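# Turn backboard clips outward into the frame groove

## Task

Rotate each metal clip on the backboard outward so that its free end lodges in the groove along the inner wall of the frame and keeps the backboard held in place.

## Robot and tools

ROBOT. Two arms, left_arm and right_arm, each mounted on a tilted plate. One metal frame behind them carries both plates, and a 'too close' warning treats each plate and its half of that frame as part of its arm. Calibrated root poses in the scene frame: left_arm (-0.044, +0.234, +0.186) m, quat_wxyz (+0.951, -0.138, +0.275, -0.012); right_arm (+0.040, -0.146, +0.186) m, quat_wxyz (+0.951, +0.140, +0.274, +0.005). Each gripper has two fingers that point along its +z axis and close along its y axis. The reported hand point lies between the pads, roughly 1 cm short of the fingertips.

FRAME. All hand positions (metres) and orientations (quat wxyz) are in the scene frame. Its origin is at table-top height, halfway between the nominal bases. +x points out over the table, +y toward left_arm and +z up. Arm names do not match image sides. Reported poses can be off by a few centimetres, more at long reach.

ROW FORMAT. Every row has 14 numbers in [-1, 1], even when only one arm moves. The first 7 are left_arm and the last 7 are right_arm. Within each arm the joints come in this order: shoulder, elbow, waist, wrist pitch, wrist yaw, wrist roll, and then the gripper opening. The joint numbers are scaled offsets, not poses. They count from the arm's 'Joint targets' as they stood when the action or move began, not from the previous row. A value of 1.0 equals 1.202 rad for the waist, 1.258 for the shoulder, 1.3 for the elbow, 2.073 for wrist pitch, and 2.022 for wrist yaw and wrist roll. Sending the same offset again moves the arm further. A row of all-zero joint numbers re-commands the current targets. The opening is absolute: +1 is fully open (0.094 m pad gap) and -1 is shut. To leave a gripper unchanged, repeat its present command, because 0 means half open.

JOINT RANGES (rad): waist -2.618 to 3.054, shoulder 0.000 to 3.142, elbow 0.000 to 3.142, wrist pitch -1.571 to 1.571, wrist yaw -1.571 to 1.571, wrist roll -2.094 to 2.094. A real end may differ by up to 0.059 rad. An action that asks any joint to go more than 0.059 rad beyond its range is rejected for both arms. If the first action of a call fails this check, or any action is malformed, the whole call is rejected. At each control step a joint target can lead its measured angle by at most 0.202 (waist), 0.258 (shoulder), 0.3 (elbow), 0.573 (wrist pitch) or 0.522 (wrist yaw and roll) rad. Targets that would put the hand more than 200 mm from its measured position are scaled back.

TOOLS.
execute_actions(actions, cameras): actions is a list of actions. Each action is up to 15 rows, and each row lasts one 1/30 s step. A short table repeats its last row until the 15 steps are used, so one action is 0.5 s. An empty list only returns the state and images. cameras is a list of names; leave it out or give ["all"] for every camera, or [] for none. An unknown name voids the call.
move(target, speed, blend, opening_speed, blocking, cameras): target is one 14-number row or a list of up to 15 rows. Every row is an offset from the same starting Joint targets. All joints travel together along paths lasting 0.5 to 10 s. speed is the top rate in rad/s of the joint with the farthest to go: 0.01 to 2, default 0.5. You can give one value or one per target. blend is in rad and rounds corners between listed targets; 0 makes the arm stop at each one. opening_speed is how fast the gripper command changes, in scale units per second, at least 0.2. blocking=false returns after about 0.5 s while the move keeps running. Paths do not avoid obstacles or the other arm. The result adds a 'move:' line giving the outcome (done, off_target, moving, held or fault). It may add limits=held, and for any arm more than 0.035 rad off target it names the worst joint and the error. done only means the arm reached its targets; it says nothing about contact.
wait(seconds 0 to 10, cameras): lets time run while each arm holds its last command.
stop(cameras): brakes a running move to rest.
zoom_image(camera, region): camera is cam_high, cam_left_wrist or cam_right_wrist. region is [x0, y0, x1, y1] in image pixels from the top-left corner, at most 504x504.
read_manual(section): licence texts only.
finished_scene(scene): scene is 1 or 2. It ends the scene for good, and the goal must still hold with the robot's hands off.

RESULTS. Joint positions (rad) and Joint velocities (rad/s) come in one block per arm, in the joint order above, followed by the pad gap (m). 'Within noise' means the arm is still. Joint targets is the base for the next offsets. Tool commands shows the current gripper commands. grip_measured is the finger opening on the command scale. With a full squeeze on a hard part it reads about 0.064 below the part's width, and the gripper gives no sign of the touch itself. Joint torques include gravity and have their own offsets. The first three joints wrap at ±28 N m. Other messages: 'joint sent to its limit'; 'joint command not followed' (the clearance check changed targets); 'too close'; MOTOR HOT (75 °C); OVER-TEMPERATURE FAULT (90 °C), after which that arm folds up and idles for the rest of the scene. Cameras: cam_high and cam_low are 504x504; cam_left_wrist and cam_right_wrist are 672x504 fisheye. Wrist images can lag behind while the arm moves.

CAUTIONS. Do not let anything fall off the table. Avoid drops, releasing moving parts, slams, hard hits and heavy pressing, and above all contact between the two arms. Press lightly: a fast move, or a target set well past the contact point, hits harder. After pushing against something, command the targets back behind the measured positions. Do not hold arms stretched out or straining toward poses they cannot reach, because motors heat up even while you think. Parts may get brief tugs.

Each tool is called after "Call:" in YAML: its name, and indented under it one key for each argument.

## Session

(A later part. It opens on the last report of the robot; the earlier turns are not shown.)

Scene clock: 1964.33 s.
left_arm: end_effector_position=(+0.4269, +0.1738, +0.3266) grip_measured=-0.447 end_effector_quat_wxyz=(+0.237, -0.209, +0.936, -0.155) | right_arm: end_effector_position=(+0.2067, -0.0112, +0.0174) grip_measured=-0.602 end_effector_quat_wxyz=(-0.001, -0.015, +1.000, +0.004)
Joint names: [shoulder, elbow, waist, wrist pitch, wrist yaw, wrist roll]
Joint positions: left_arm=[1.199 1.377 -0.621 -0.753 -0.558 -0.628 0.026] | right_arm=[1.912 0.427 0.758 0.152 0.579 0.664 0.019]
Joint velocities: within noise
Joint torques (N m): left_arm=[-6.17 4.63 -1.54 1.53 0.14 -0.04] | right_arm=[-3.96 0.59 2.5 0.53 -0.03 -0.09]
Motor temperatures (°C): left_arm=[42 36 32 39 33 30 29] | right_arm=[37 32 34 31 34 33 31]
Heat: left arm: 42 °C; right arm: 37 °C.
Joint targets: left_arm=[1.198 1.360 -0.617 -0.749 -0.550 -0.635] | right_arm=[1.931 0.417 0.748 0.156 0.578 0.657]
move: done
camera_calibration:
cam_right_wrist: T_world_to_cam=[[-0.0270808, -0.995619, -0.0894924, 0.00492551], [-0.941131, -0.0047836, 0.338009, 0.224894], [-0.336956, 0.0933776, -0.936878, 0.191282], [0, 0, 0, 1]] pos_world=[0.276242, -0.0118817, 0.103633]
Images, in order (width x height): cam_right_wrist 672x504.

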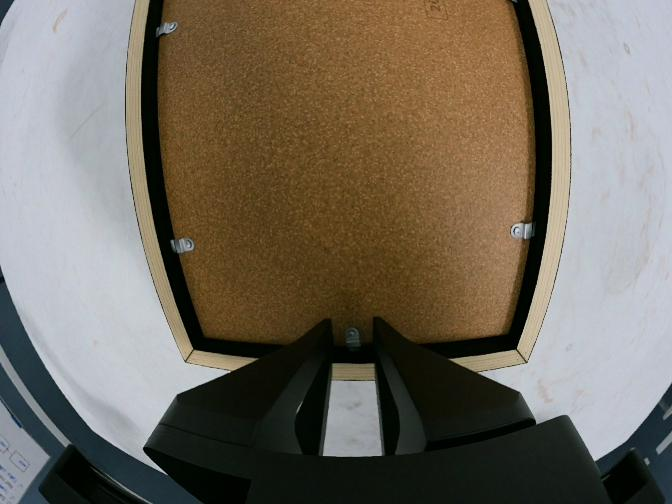

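Call:
move:
  target:
    - [0,0,0,0,0,0,-0.45,-0.14,0,0.09,-0.11,0.018,0.05,-0.6]
    - [0,0,0,0,0,0,-0.45,-0.105,0.25,-0.07,-0.195,0,-0.05,-0.5]
    - [0,0,0,0,0,0,-0.45,-0.0548,0.4962,-0.2038,-0.2798,-0.0366,-0.1360,-0.5]
  speed: [0.25,0.5,0.5]
  blend: [0,0.1,0]
  cameras: ["cam_right_wrist"]

Call:
zoom_image:
  camera: "cam_right_wrist"
  region: [270, 240, 430, 360]

Scene clock: 2000.53 s.
left_arm: end_effector_position=(+0.4269, +0.1738, +0.3266) grip_measured=-0.447 end_effector_quat_wxyz=(+0.237, -0.209, +0.936, -0.155) | right_arm: end_effector_position=(+0.3878, -0.0120, +0.0443) grip_measured=-0.502 end_effector_quat_wxyz=(-0.001, -0.014, +1.000, +0.000)
Joint names: [shoulder, elbow, waist, wrist pitch, wrist yaw, wrist roll]
Joint positions: left_arm=[1.199 1.377 -0.621 -0.753 -0.558 -0.628 0.026] | right_arm=[1.838 1.049 0.509 -0.405 0.51 0.39 0.023]
Joint velocities: within noise
Joint torques (N m): left_arm=[-6.19 4.59 -1.52 1.54 0.15 -0.04] | right_arm=[-7.16 5.15 3.45 0.31 0 -0.17]
Motor temperatures (°C): left_arm=[42 36 32 39 33 30 29] | right_arm=[37 32 34 31 34 33 31]
Heat: left arm: 42 °C; right arm: 37 °C.
Joint targets: left_arm=[1.198 1.360 -0.617 -0.749 -0.550 -0.635] | right_arm=[1.863 1.062 0.504 -0.424 0.504 0.382]
move: done; blend cut to 0 rad at target 2
camera_calibration:
cam_right_wrist: T_world_to_cam=[[-0.029047, -0.996174, -0.0824241, 0.011881], [-0.941189, -0.000512698, 0.33788, 0.38627], [-0.33663, 0.087391, -0.937573, 0.277467], [0, 0, 0, 1]] pos_world=[0.457302, -0.0122146, 0.130612]
Images, in order (width x height): cam_right_wrist 672x504.

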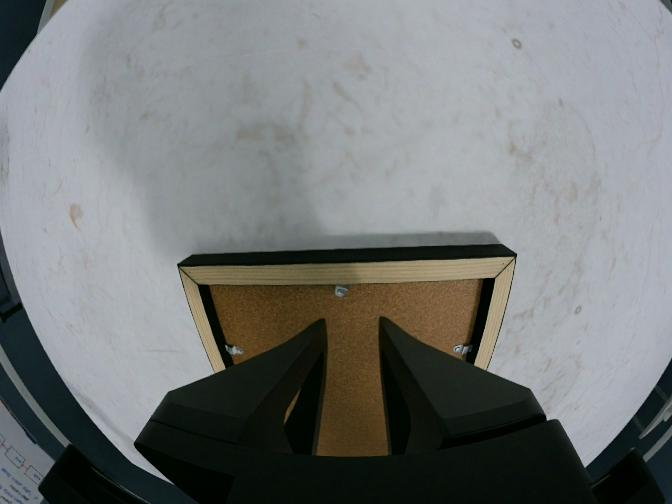

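Scaled by 3.150 from the camera's 672x504 image, which has a finer 960x720 frame.

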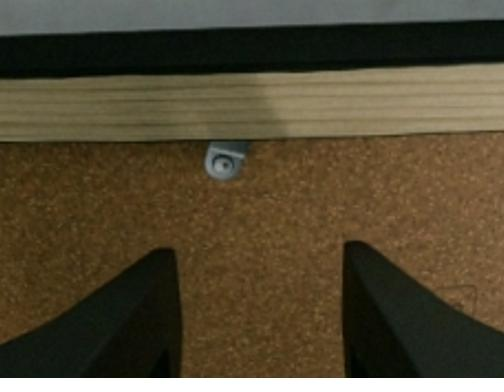

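Call:
move:
  target: [0,0,0,0,0,0,-0.45,0.0636,0.0108,-0.0308,0.0584,-0.0069,-0.0188,-0.5]
  speed: 0.12
  cameras: ["cam_right_wrist"]

Call:
zoom_image:
  camera: "cam_right_wrist"
  region: [270, 270, 430, 390]

Scene clock: 2024.27 s.
left_arm: end_effector_position=(+0.4269, +0.1738, +0.3266) grip_measured=-0.447 end_effector_quat_wxyz=(+0.237, -0.209, +0.936, -0.155) | right_arm: end_effector_position=(+0.3876, -0.0102, +0.0181) grip_measured=-0.502 end_effector_quat_wxyz=(-0.005, -0.018, +1.000, -0.001)
Joint names: [shoulder, elbow, waist, wrist pitch, wrist yaw, wrist roll]
Joint positions: left_arm=[1.199 1.377 -0.621 -0.753 -0.558 -0.628 0.026] | right_arm=[1.918 1.059 0.475 -0.326 0.496 0.353 0.023]
Joint velocities: within noise
Joint torques (N m): left_arm=[-6.17 4.6 -1.54 1.54 0.14 -0.05] | right_arm=[-7.64 5.44 3.26 0.63 -0.05 -0.08]
Motor temperatures (°C): left_arm=[42 36 32 39 33 30 29] | right_arm=[39 33 34 31 34 33 31]
Heat: left arm: 42 °C; right arm: 39 °C.
Joint targets: left_arm=[1.198 1.360 -0.617 -0.749 -0.550 -0.635] | right_arm=[1.942 1.076 0.466 -0.303 0.490 0.344]
move: done
camera_calibration:
cam_right_wrist: T_world_to_cam=[[-0.0231441, -0.996555, -0.0796345, 0.00915321], [-0.938327, -0.00583299, 0.345699, 0.393588], [-0.344973, 0.0827241, -0.93496, 0.255747], [0, 0, 0, 1]] pos_world=[0.457752, -0.00973899, 0.103779]
Images, in order (width x height): cam_right_wrist 672x504.

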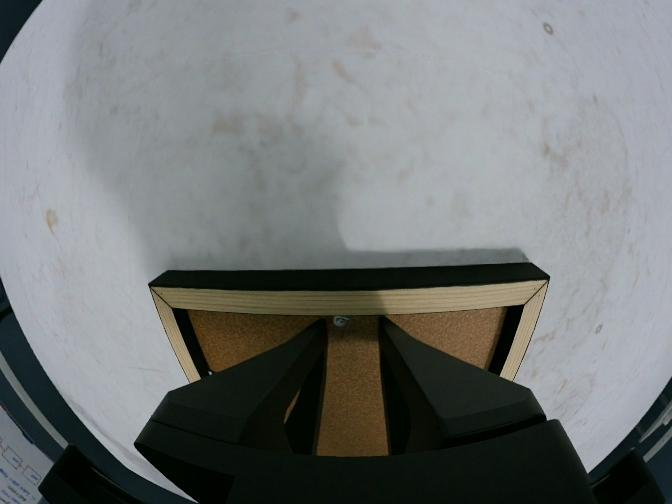

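Scaled by 3.150 from the camera's 672x504 image, which has a finer 960x720 frame.

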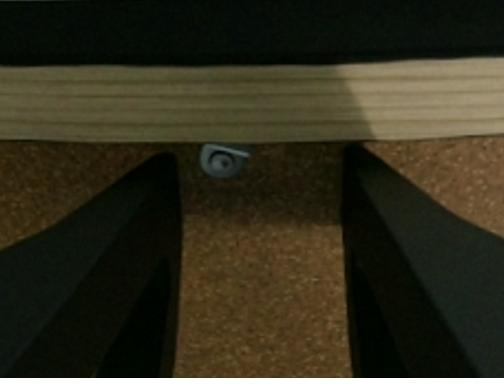

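Call:
move:
  target:
    - [0,0,0,0,0,0,-0.45,-0.028,0.002,0.015,-0.0217,0.0025,0.009,-0.5]
    - [0,0,0,0,0,0,-0.45,0.0030,0.0025,0.0025,0.0063,0.0005,0.001,-0.5]
  speed: 0.1
  cameras: ["cam_right_wrist"]

Call:
zoom_image:
  camera: "cam_right_wrist"
  region: [270, 270, 430, 390]

Scene clock: 2052.97 s.
left_arm: end_effector_position=(+0.4269, +0.1738, +0.3266) grip_measured=-0.447 end_effector_quat_wxyz=(+0.237, -0.209, +0.936, -0.155) | right_arm: end_effector_position=(+0.3895, -0.0093, +0.0181) grip_measured=-0.502 end_effector_quat_wxyz=(-0.001, -0.015, +1.000, +0.001)
Joint names: [shoulder, elbow, waist, wrist pitch, wrist yaw, wrist roll]
Joint positions: left_arm=[1.199 1.377 -0.621 -0.753 -0.558 -0.628 0.026] | right_arm=[1.918 1.059 0.475 -0.316 0.496 0.353 0.023]
Joint velocities: within noise
Joint torques (N m): left_arm=[-6.2 4.57 -1.51 1.54 0.14 -0.04] | right_arm=[-7.21 5.67 3.49 0.71 -0.02 -0.14]
Motor temperatures (°C): left_arm=[42 36 32 39 33 30 29] | right_arm=[38 32 34 31 34 33 31]
Heat: left arm: 42 °C; right arm: 38 °C.
Joint targets: left_arm=[1.198 1.360 -0.617 -0.749 -0.550 -0.635] | right_arm=[1.946 1.079 0.469 -0.290 0.491 0.346]
move: done
camera_calibration:
cam_right_wrist: T_world_to_cam=[[-0.0270629, -0.996157, -0.0832956, 0.0116702], [-0.940957, -0.00274241, 0.338516, 0.39664], [-0.337443, 0.0875388, -0.937267, 0.253498], [0, 0, 0, 1]] pos_world=[0.459078, -0.00947787, 0.104299]
Images, in order (width x height): cam_right_wrist 672x504.

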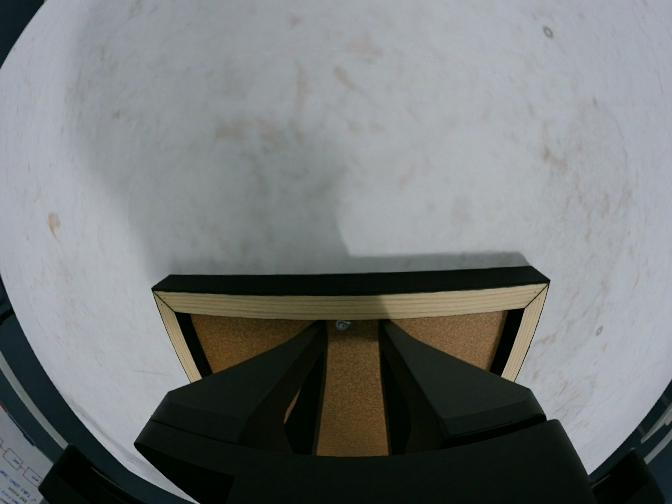

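Scaled by 3.150 from the camera's 672x504 image, which has a finer 960x720 frame.

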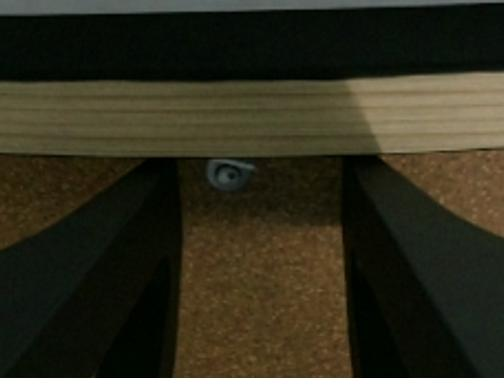

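Call:
move:
  target:
    - [0,0,0,0,0,0,-0.45,-0.028,-0.008,0.017,-0.0217,0.0025,0.009,-0.5]
    - [0,0,0,0,0,0,-0.45,0.0040,0.0075,0.0040,-0.0022,0.0005,0.003,-0.5]
  speed: 0.1
  cameras: ["cam_right_wrist"]

Call:
zoom_image:
  camera: "cam_right_wrist"
  region: [270, 270, 430, 390]

Scene clock: 2068.80 s.
left_arm: end_effector_position=(+0.4269, +0.1738, +0.3266) grip_measured=-0.447 end_effector_quat_wxyz=(+0.237, -0.209, +0.936, -0.155) | right_arm: end_effector_position=(+0.3912, -0.0087, +0.0181) grip_measured=-0.502 end_effector_quat_wxyz=(+0.000, -0.014, +1.000, +0.001)
Joint names: [shoulder, elbow, waist, wrist pitch, wrist yaw, wrist roll]
Joint positions: left_arm=[1.199 1.377 -0.621 -0.753 -0.558 -0.628 0.026] | right_arm=[1.921 1.065 0.475 -0.318 0.496 0.355 0.023]
Joint velocities: within noise
Joint torques (N m): left_arm=[-6.2 4.63 -1.54 1.54 0.15 -0.05] | right_arm=[-6.95 5.81 3.84 0.7 -0.06 -0.06]
Motor temperatures (°C): left_arm=[42 36 32 39 33 30 29] | right_arm=[38 33 34 31 34 33 31]
Heat: left arm: 42 °C; right arm: 38 °C.
Joint targets: left_arm=[1.198 1.360 -0.617 -0.749 -0.550 -0.635] | right_arm=[1.951 1.089 0.474 -0.294 0.492 0.352]
move: done
camera_calibration:
cam_right_wrist: T_world_to_cam=[[-0.0293604, -0.996036, -0.0839607, 0.0132732], [-0.941485, -0.000659508, 0.337054, 0.398432], [-0.335773, 0.0889438, -0.937734, 0.253389], [0, 0, 0, 1]] pos_world=[0.460589, -0.009054, 0.104433]
Images, in order (width x height): cam_right_wrist 672x504.

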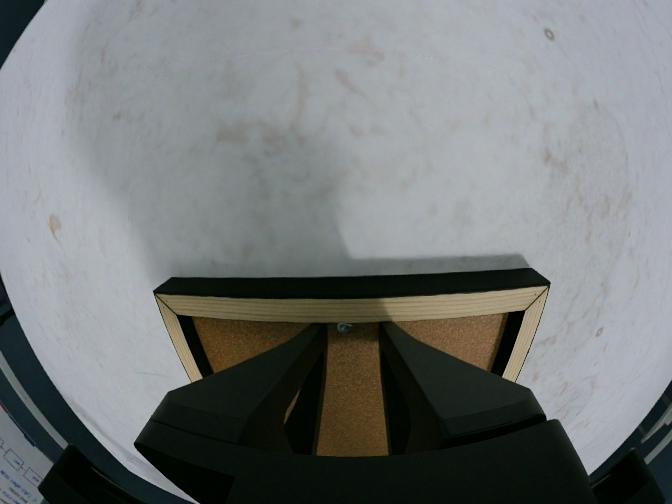

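Scaled by 3.150 from the camera's 672x504 image, which has a finer 960x720 frame.

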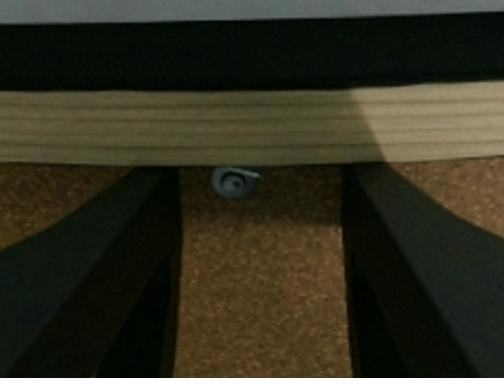

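Call:
move:
  target:
    - [0,0,0,0,0,0,-0.45,0,0,0,0,0,0,-0.5]
    - [0,0,0,0,0,0,-0.45,0,0,0,0,0,0,-0.97]
    - [0,0,0,0,0,0,-0.45,0,0,0,0,0,0,-0.6]
  opening_speed: 0.3
  cameras: ["cam_right_wrist"]

Call:
zoom_image:
  camera: "cam_right_wrist"
  region: [270, 270, 430, 390]

Scene clock: 2081.23 s.
left_arm: end_effector_position=(+0.4269, +0.1738, +0.3266) grip_measured=-0.447 end_effector_quat_wxyz=(+0.237, -0.209, +0.936, -0.155) | right_arm: end_effector_position=(+0.3909, -0.0044, +0.0181) grip_measured=-0.602 end_effector_quat_wxyz=(-0.004, -0.014, +1.000, +0.012)
Joint names: [shoulder, elbow, waist, wrist pitch, wrist yaw, wrist roll]
Joint positions: left_arm=[1.199 1.377 -0.621 -0.753 -0.558 -0.628 0.026] | right_arm=[1.923 1.069 0.475 -0.319 0.473 0.355 0.019]
Joint velocities: within noise
Joint torques (N m): left_arm=[-6.16 4.6 -1.54 1.53 0.14 -0.04] | right_arm=[-7.27 5.6 3.88 0.69 0.21 -0.02]
Motor temperatures (°C): left_arm=[42 36 32 39 33 30 29] | right_arm=[39 33 34 31 34 33 31]
Heat: left arm: 42 °C; right arm: 39 °C.
Joint targets: left_arm=[1.198 1.360 -0.617 -0.749 -0.550 -0.635] | right_arm=[1.951 1.089 0.474 -0.294 0.492 0.352]
move: done
camera_calibration:
cam_right_wrist: T_world_to_cam=[[-0.0309027, -0.993938, -0.105506, 0.018535], [-0.939114, -0.00726731, 0.34353, 0.397046], [-0.342214, 0.109698, -0.933196, 0.255447], [0, 0, 0, 1]] pos_world=[0.460861, -0.00671382, 0.103941]
Images, in order (width x height): cam_right_wrist 672x504.

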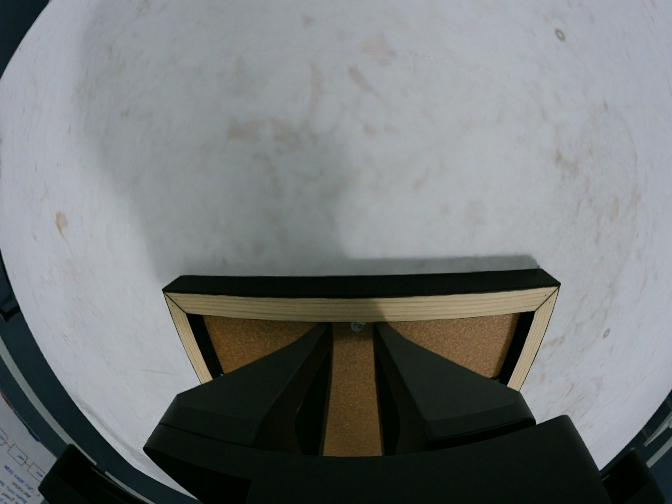

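Scaled by 3.150 from the camera's 672x504 image, which has a finer 960x720 frame.

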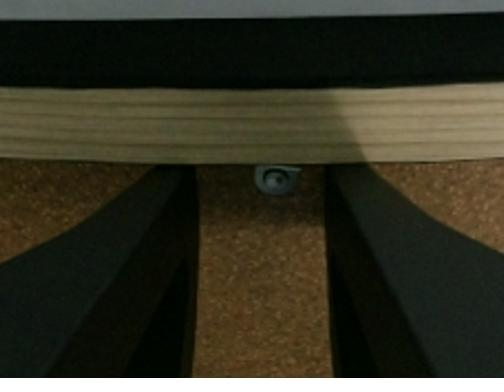

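Call:
move:
  target:
    - [0,0,0,0,0,0,-0.45,-0.0596,0,0.033,-0.048,0.007,0.02,-0.6]
    - [0,0,0,0,0,0,-0.45,-0.3402,-0.1923,0.2787,-0.1766,0.0544,0.1523,-0.6]
  speed: [0.2,0.5]

Call:
zoom_image:
  camera: "cam_right_wrist"
  region: [180, 30, 500, 350]

Scene clock: 2091.33 s.
left_arm: end_effector_position=(+0.4269, +0.1738, +0.3266) grip_measured=-0.447 end_effector_quat_wxyz=(+0.237, -0.209, +0.936, -0.155) | right_arm: end_effector_position=(+0.3154, -0.0046, +0.1307) grip_measured=-0.602 end_effector_quat_wxyz=(+0.010, -0.034, +0.999, +0.011)
Joint names: [shoulder, elbow, waist, wrist pitch, wrist yaw, wrist roll]
Joint positions: left_arm=[1.199 1.377 -0.621 -0.753 -0.558 -0.628 0.026] | right_arm=[1.54 0.855 0.793 -0.641 0.59 0.652 0.019]
Joint velocities: within noise
Joint torques (N m): left_arm=[-6.19 4.57 -1.52 1.53 0.15 -0.05] | right_arm=[-8.02 3.7 4.27 0.27 0.11 0.01]
Motor temperatures (°C): left_arm=[42 36 32 39 33 30 29] | right_arm=[39 33 34 31 34 33 31]
Heat: left arm: 42 °C; right arm: 39 °C.
Joint targets: left_arm=[1.198 1.360 -0.617 -0.749 -0.550 -0.635] | right_arm=[1.523 0.839 0.809 -0.661 0.602 0.660]
move: done
camera_calibration:
cam_left_wrist: T_world_to_cam=[[0.309027, -0.89814, 0.312805, -0.0704063], [-0.932034, -0.351445, -0.0883078, 0.52288], [0.189247, -0.264256, -0.945703, 0.370236], [0, 0, 0, 1]] pos_world=[0.439034, 0.218366, 0.418331]
cam_right_wrist: T_world_to_cam=[[0.011546, -0.994555, -0.103568, 0.0141732], [-0.947211, -0.0440662, 0.317568, 0.293278], [-0.320403, 0.0944337, -0.942563, 0.328958], [0, 0, 0, 1]] pos_world=[0.383031, -0.00404504, 0.218396]

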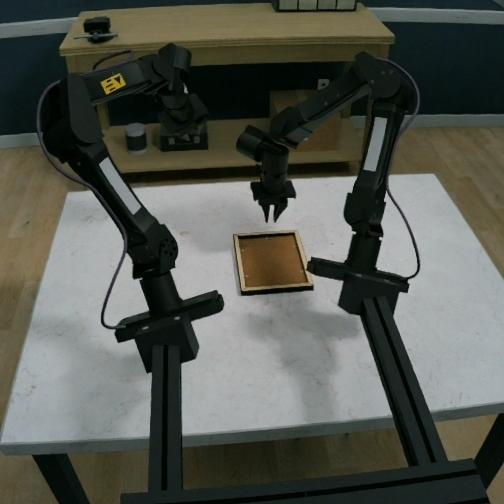

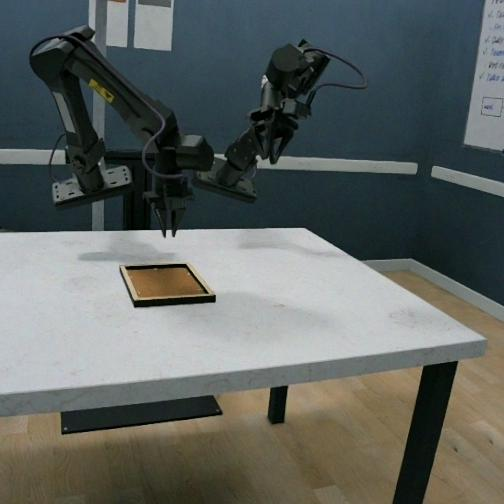

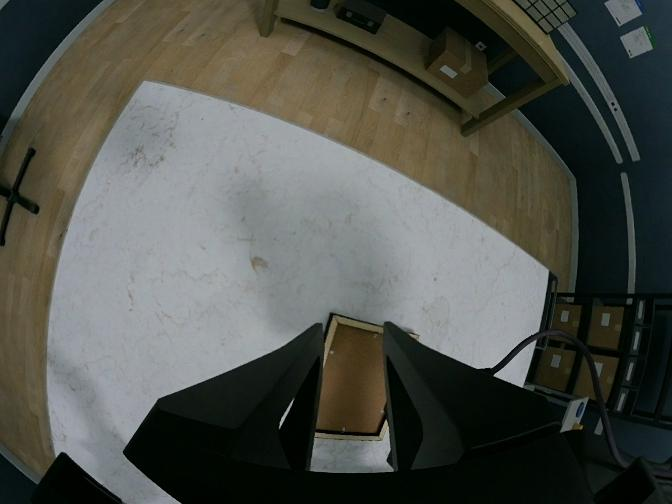

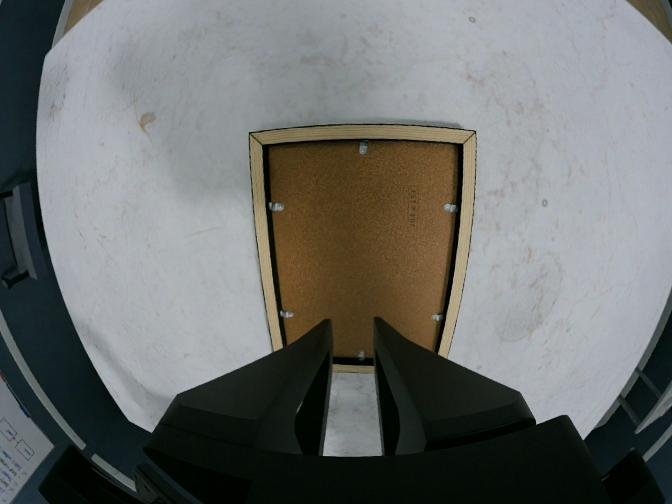

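Scaled by 1.575 from the camera's 672x504 image, which has a finer 960x720 frame.

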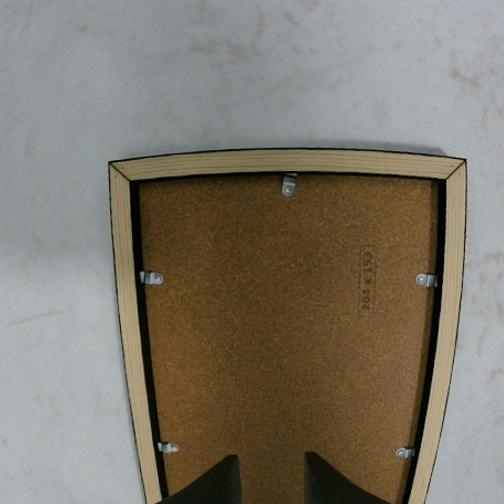

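Call:
zoom_image:
  camera: "cam_right_wrist"
  region: [335, 125, 395, 170]

Call:
zoom_image:
  camera: "cam_right_wrist"
  region: [250, 185, 310, 230]

Call:
zoom_image:
  camera: "cam_right_wrist"
  region: [420, 185, 480, 230]

Call:
zoom_image:
  camera: "cam_right_wrist"
  region: [260, 290, 320, 335]

Call:
zoom_image:
  camera: "cam_right_wrist"
  region: [400, 295, 460, 340]

Call:
zoom_image:
  camera: "cam_right_wrist"
  region: [330, 335, 390, 380]

Scaled by 8.400 from the camera's 672x504 image, which has a finer 960x720 frame.

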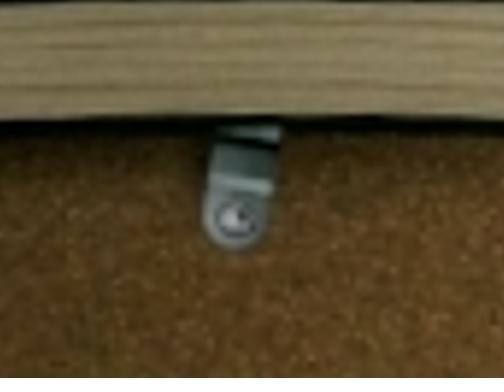

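Scaled by 8.400 from the camera's 672x504 image, which has a finer 960x720 frame.

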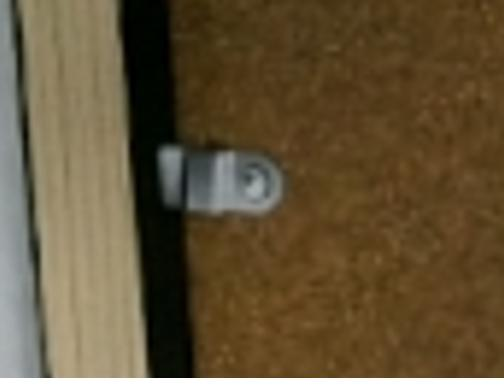

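Scaled by 8.400 from the camera's 672x504 image, which has a finer 960x720 frame.

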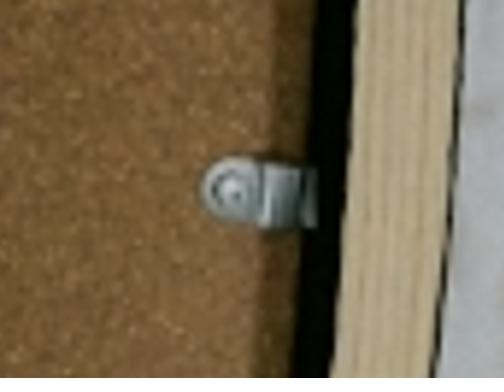

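Scaled by 8.400 from the camera's 672x504 image, which has a finer 960x720 frame.

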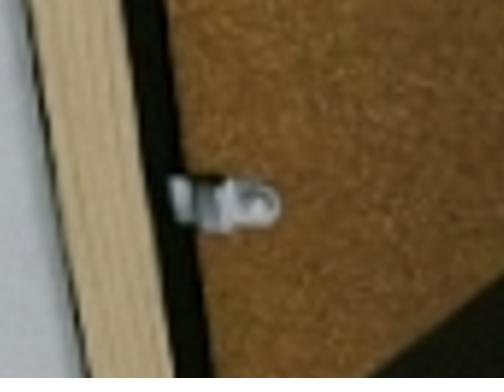

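Scaled by 8.400 from the camera's 672x504 image, which has a finer 960x720 frame.

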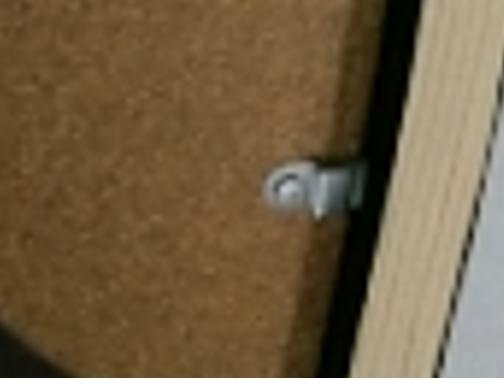

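Scaled by 8.400 from the camera's 672x504 image, which has a finer 960x720 frame.

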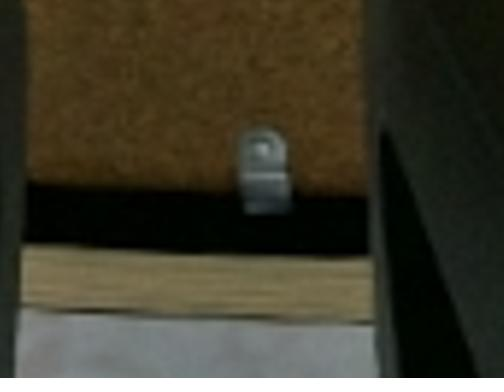

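Call:
move:
  target:
    - [0,0,0,0,0,0,-0.45,0.2790,0.1762,-0.2521,0.1230,-0.0475,-0.1360,-0.5]
    - [0,0,0,0,0,0,-0.45,0.3378,0.1838,-0.2812,0.1746,-0.0549,-0.1553,-0.5]
  speed: [0.5,0.15]
  cameras: ["cam_right_wrist"]

Call:
zoom_image:
  camera: "cam_right_wrist"
  region: [270, 270, 430, 390]

Scene clock: 2151.10 s.
left_arm: end_effector_position=(+0.4269, +0.1738, +0.3266) grip_measured=-0.447 end_effector_quat_wxyz=(+0.237, -0.209, +0.936, -0.155) | right_arm: end_effector_position=(+0.3871, -0.0077, +0.0181) grip_measured=-0.502 end_effector_quat_wxyz=(-0.004, -0.019, +1.000, +0.000)
Joint names: [shoulder, elbow, waist, wrist pitch, wrist yaw, wrist roll]
Joint positions: left_arm=[1.199 1.377 -0.621 -0.753 -0.558 -0.628 0.026] | right_arm=[1.922 1.061 0.481 -0.325 0.497 0.355 0.023]
Joint velocities: within noise
Joint torques (N m): left_arm=[-6.19 4.57 -1.51 1.53 0.14 -0.04] | right_arm=[-7.41 5.31 3.34 0.69 -0.03 -0.12]
Motor temperatures (°C): left_arm=[42 36 32 39 33 30 29] | right_arm=[41 33 35 31 34 33 31]
Heat: left arm: 42 °C; right arm: 41 °C.
Joint targets: left_arm=[1.198 1.360 -0.617 -0.749 -0.550 -0.635] | right_arm=[1.948 1.077 0.471 -0.298 0.491 0.346]
move: done
camera_calibration:
cam_right_wrist: T_world_to_cam=[[-0.02018, -0.996466, -0.0815325, 0.0105012], [-0.938608, -0.00920898, 0.344863, 0.393267], [-0.344395, 0.0834863, -0.935105, 0.255179], [0, 0, 0, 1]] pos_world=[0.457218, -0.00721825, 0.103852]
Images, in order (width x height): cam_right_wrist 672x504.

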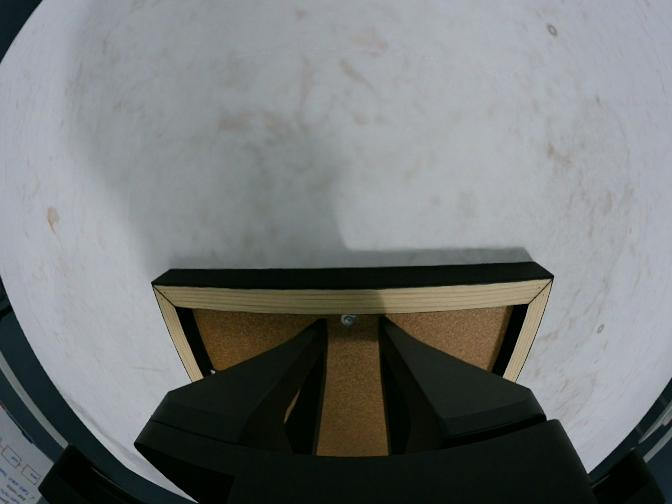

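Scaled by 3.150 from the camera's 672x504 image, which has a finer 960x720 frame.

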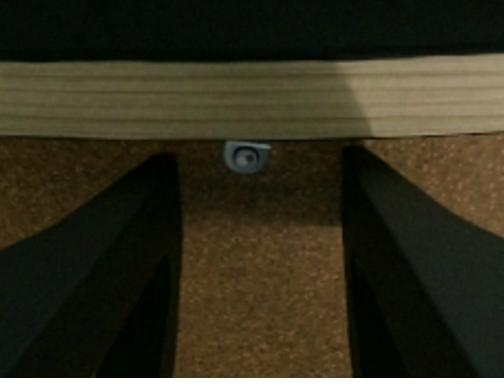

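Call:
move:
  target:
    - [0,0,0,0,0,0,-0.45,-0.028,-0.008,0.017,-0.0217,0.0025,0.009,-0.5]
    - [0,0,0,0,0,0,-0.45,0.0035,0.0080,0.0025,0.0025,0.0005,0.002,-0.5]
  speed: 0.1
  cameras: ["cam_right_wrist"]

Call:
zoom_image:
  camera: "cam_right_wrist"
  region: [270, 270, 430, 390]

Scene clock: 2161.87 s.
left_arm: end_effector_position=(+0.4269, +0.1738, +0.3266) grip_measured=-0.447 end_effector_quat_wxyz=(+0.237, -0.209, +0.936, -0.155) | right_arm: end_effector_position=(+0.3909, -0.0061, +0.0182) grip_measured=-0.502 end_effector_quat_wxyz=(+0.000, -0.016, +1.000, +0.002)
Joint names: [shoulder, elbow, waist, wrist pitch, wrist yaw, wrist roll]
Joint positions: left_arm=[1.199 1.377 -0.621 -0.753 -0.558 -0.628 0.026] | right_arm=[1.926 1.069 0.481 -0.32 0.497 0.355 0.023]
Joint velocities: within noise
Joint torques (N m): left_arm=[-6.17 4.59 -1.51 1.53 0.14 -0.04] | right_arm=[-7.34 5.46 3.49 0.7 -0.07 -0.05]
Motor temperatures (°C): left_arm=[42 36 32 39 33 30 29] | right_arm=[41 33 35 31 34 33 31]
Heat: left arm: 42 °C; right arm: 41 °C.
Joint targets: left_arm=[1.198 1.360 -0.617 -0.749 -0.550 -0.635] | right_arm=[1.952 1.088 0.474 -0.293 0.492 0.350]
move: done
camera_calibration:
cam_right_wrist: T_world_to_cam=[[-0.0244156, -0.996041, -0.0854797, 0.0139054], [-0.941448, -0.00585306, 0.337108, 0.398119], [-0.336274, 0.0887054, -0.937577, 0.253337], [0, 0, 0, 1]] pos_world=[0.460338, -0.00629181, 0.104502]
Images, in order (width x height): cam_right_wrist 672x504.

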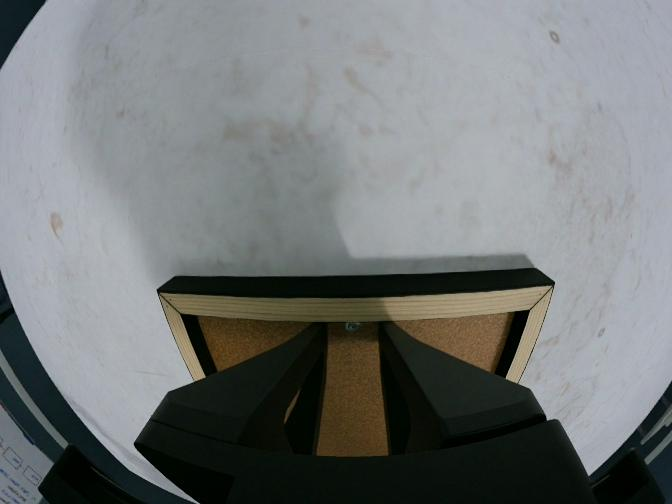

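Scaled by 3.150 from the camera's 672x504 image, which has a finer 960x720 frame.

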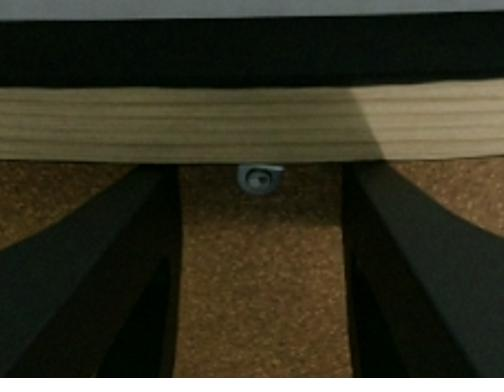

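Call:
move:
  target:
    - [0,0,0,0,0,0,-0.45,0,0,0,0,0,0,-0.5]
    - [0,0,0,0,0,0,-0.45,0,0,0,0,0,0,-0.97]
    - [0,0,0,0,0,0,-0.45,0,0,0,0,0,0,-0.6]
  opening_speed: 0.3
  cameras: ["cam_right_wrist"]

Call:
zoom_image:
  camera: "cam_right_wrist"
  region: [270, 270, 430, 390]

Scene clock: 2173.83 s.
left_arm: end_effector_position=(+0.4269, +0.1738, +0.3266) grip_measured=-0.447 end_effector_quat_wxyz=(+0.237, -0.209, +0.936, -0.155) | right_arm: end_effector_position=(+0.3909, -0.0042, +0.0182) grip_measured=-0.602 end_effector_quat_wxyz=(-0.001, -0.016, +1.000, +0.007)
Joint names: [shoulder, elbow, waist, wrist pitch, wrist yaw, wrist roll]
Joint positions: left_arm=[1.199 1.377 -0.621 -0.753 -0.558 -0.628 0.026] | right_arm=[1.926 1.069 0.481 -0.317 0.487 0.355 0.019]
Joint velocities: within noise
Joint torques (N m): left_arm=[-6.19 4.6 -1.51 1.53 0.14 -0.05] | right_arm=[-7.5 5.59 3.58 0.62 0.01 -0.09]
Motor temperatures (°C): left_arm=[42 36 32 39 33 30 29] | right_arm=[41 33 34 31 34 33 31]
Heat: left arm: 42 °C; right arm: 41 °C.
Joint targets: left_arm=[1.198 1.360 -0.617 -0.749 -0.550 -0.635] | right_arm=[1.952 1.088 0.474 -0.293 0.492 0.350]
move: done
camera_calibration:
cam_right_wrist: T_world_to_cam=[[-0.0259665, -0.995081, -0.0956003, 0.0165923], [-0.941029, -0.00793905, 0.338233, 0.397908], [-0.337329, 0.0987454, -0.936194, 0.253604], [0, 0, 0, 1]] pos_world=[0.460422, -0.00537248, 0.104423]
Images, in order (width x height): cam_right_wrist 672x504.

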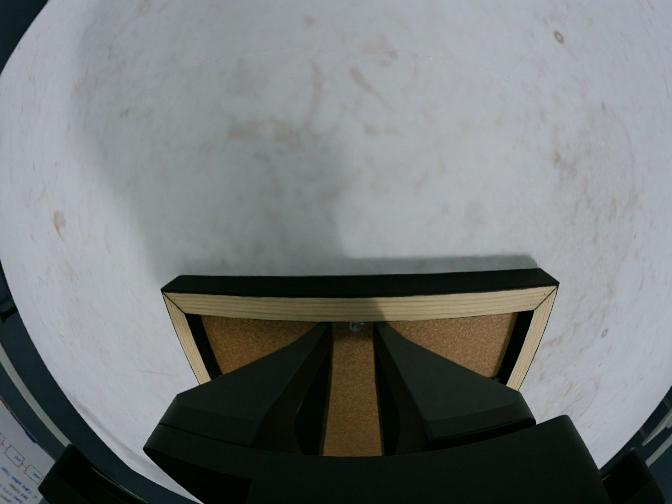

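Scaled by 3.150 from the camera's 672x504 image, which has a finer 960x720 frame.

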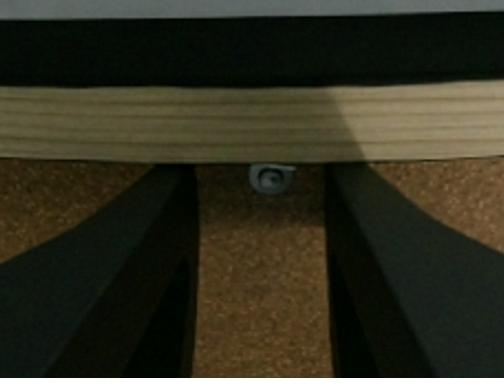

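Call:
move:
  target:
    - [0,0,0,0,0,0,-0.45,-0.0596,0,0.033,-0.048,0.007,0.02,-0.6]
    - [0,0,0,0,0,0,-0.45,0.0517,0.0146,0.2163,-0.0521,0.0460,-0.6494,-0.5]
  speed: [0.2,0.6]
  cameras: ["cam_right_wrist"]

Call:
zoom_image:
  camera: "cam_right_wrist"
  region: [270, 240, 430, 360]

Scene clock: 2185.87 s.
left_arm: end_effector_position=(+0.4269, +0.1738, +0.3266) grip_measured=-0.447 end_effector_quat_wxyz=(+0.237, -0.209, +0.936, -0.155) | right_arm: end_effector_position=(+0.3516, +0.0595, +0.0427) grip_measured=-0.502 end_effector_quat_wxyz=(-0.007, +0.713, -0.701, +0.005)
Joint names: [shoulder, elbow, waist, wrist pitch, wrist yaw, wrist roll]
Joint positions: left_arm=[1.199 1.377 -0.621 -0.753 -0.558 -0.628 0.026] | right_arm=[1.995 1.088 0.712 -0.382 0.582 -0.955 0.023]
Joint velocities: within noise
Joint torques (N m): left_arm=[-6.2 4.6 -1.52 1.53 0.14 -0.05] | right_arm=[-7.51 5.81 6.39 0.33 0.06 -0.1]
Motor temperatures (°C): left_arm=[42 36 32 39 33 30 29] | right_arm=[41 33 35 31 34 33 31]
Heat: left arm: 42 °C; right arm: 41 °C.
Joint targets: left_arm=[1.198 1.360 -0.617 -0.749 -0.550 -0.635] | right_arm=[2.017 1.107 0.734 -0.401 0.585 -0.963]
move: done
camera_calibration:
cam_right_wrist: T_world_to_cam=[[0.997097, -0.0400998, -0.0647274, -0.336501], [-0.016296, -0.942774, 0.333033, 0.0838488], [-0.0743779, -0.331012, -0.940691, 0.190321], [0, 0, 0, 1]] pos_world=[0.351047, 0.128555, 0.129328]
Images, in order (width x height): cam_right_wrist 672x504.

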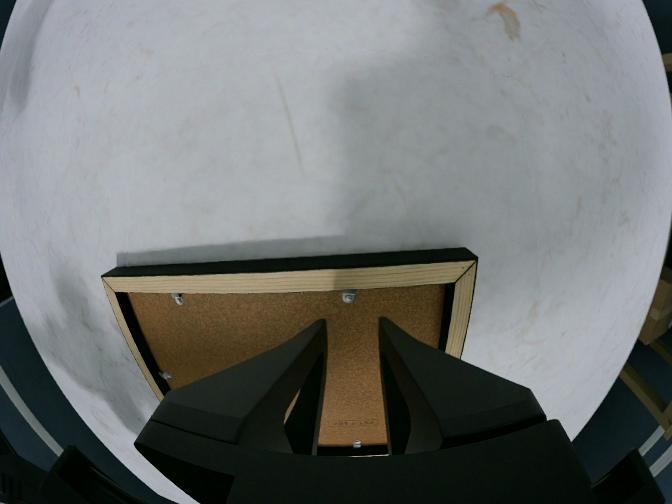

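Scaled by 3.150 from the camera's 672x504 image, which has a finer 960x720 frame.

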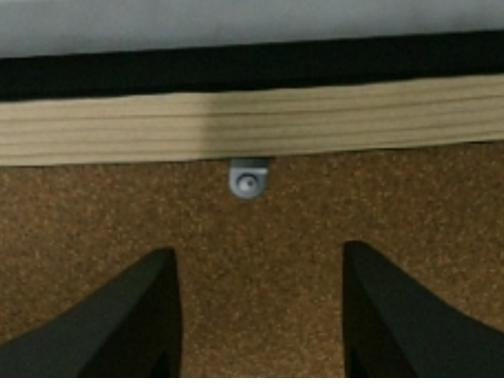

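Call:
move:
  target: [0,0,0,0,0,0,-0.45,-0.3,-0.10,0,-0.1,0,0.5,-0.5]
  speed: 0.5
  cameras: ["cam_right_wrist"]

Call:
zoom_image:
  camera: "cam_right_wrist"
  region: [150, 150, 500, 500]

Scene clock: 2195.13 s.
left_arm: end_effector_position=(+0.4269, +0.1738, +0.3266) grip_measured=-0.447 end_effector_quat_wxyz=(+0.237, -0.209, +0.936, -0.155) | right_arm: end_effector_position=(+0.3585, +0.0068, +0.1141) grip_measured=-0.502 end_effector_quat_wxyz=(+0.021, -0.284, +0.958, +0.003)
Joint names: [shoulder, elbow, waist, wrist pitch, wrist yaw, wrist roll]
Joint positions: left_arm=[1.199 1.377 -0.621 -0.753 -0.558 -0.628 0.026] | right_arm=[1.662 0.993 0.712 -0.59 0.583 0.039 0.023]
Joint velocities: within noise
Joint torques (N m): left_arm=[-6.19 4.59 -1.52 1.54 0.14 -0.04] | right_arm=[-9.95 3.66 5.26 0.35 0.06 0.01]
Motor temperatures (°C): left_arm=[42 36 32 39 33 30 29] | right_arm=[41 33 35 31 34 33 31]
Heat: left arm: 42 °C; right arm: 41 °C.
Joint targets: left_arm=[1.198 1.360 -0.617 -0.749 -0.550 -0.635] | right_arm=[1.640 0.977 0.734 -0.609 0.585 0.048]
move: done
camera_calibration:
cam_right_wrist: T_world_to_cam=[[0.497653, -0.863809, -0.0785855, -0.15466], [-0.815494, -0.496827, 0.29687, 0.298143], [-0.295483, -0.0836524, -0.951679, 0.3194], [0, 0, 0, 1]] pos_world=[0.414478, 0.0412471, 0.203302]
Images, in order (width x height): cam_right_wrist 672x504.

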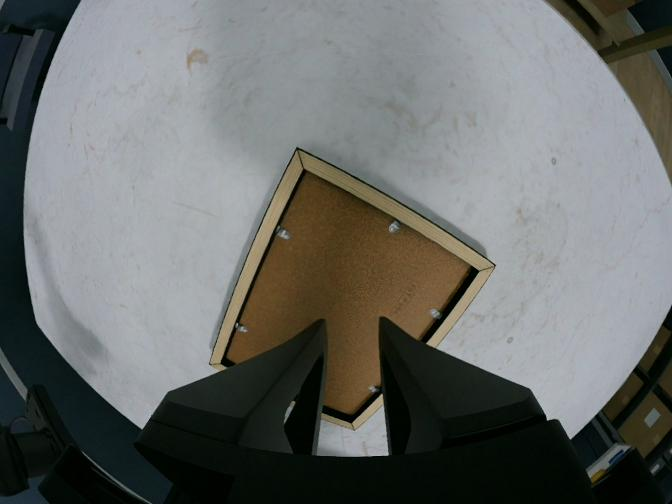

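Scaled by 1.440 from the camera's 672x504 image, which has a finer 960x720 frame.

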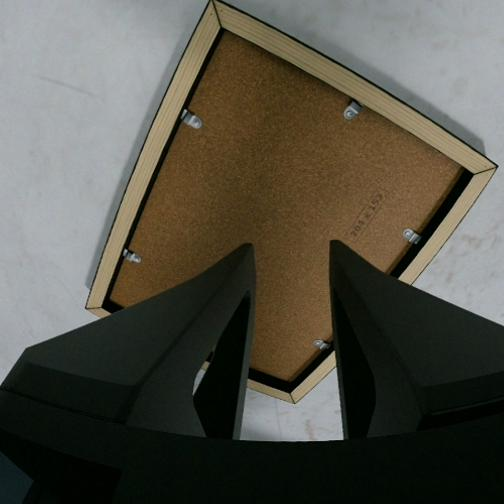

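All clips look outward.

Call:
finished_scene:
  scene: 2

The scene is finished: the task was done.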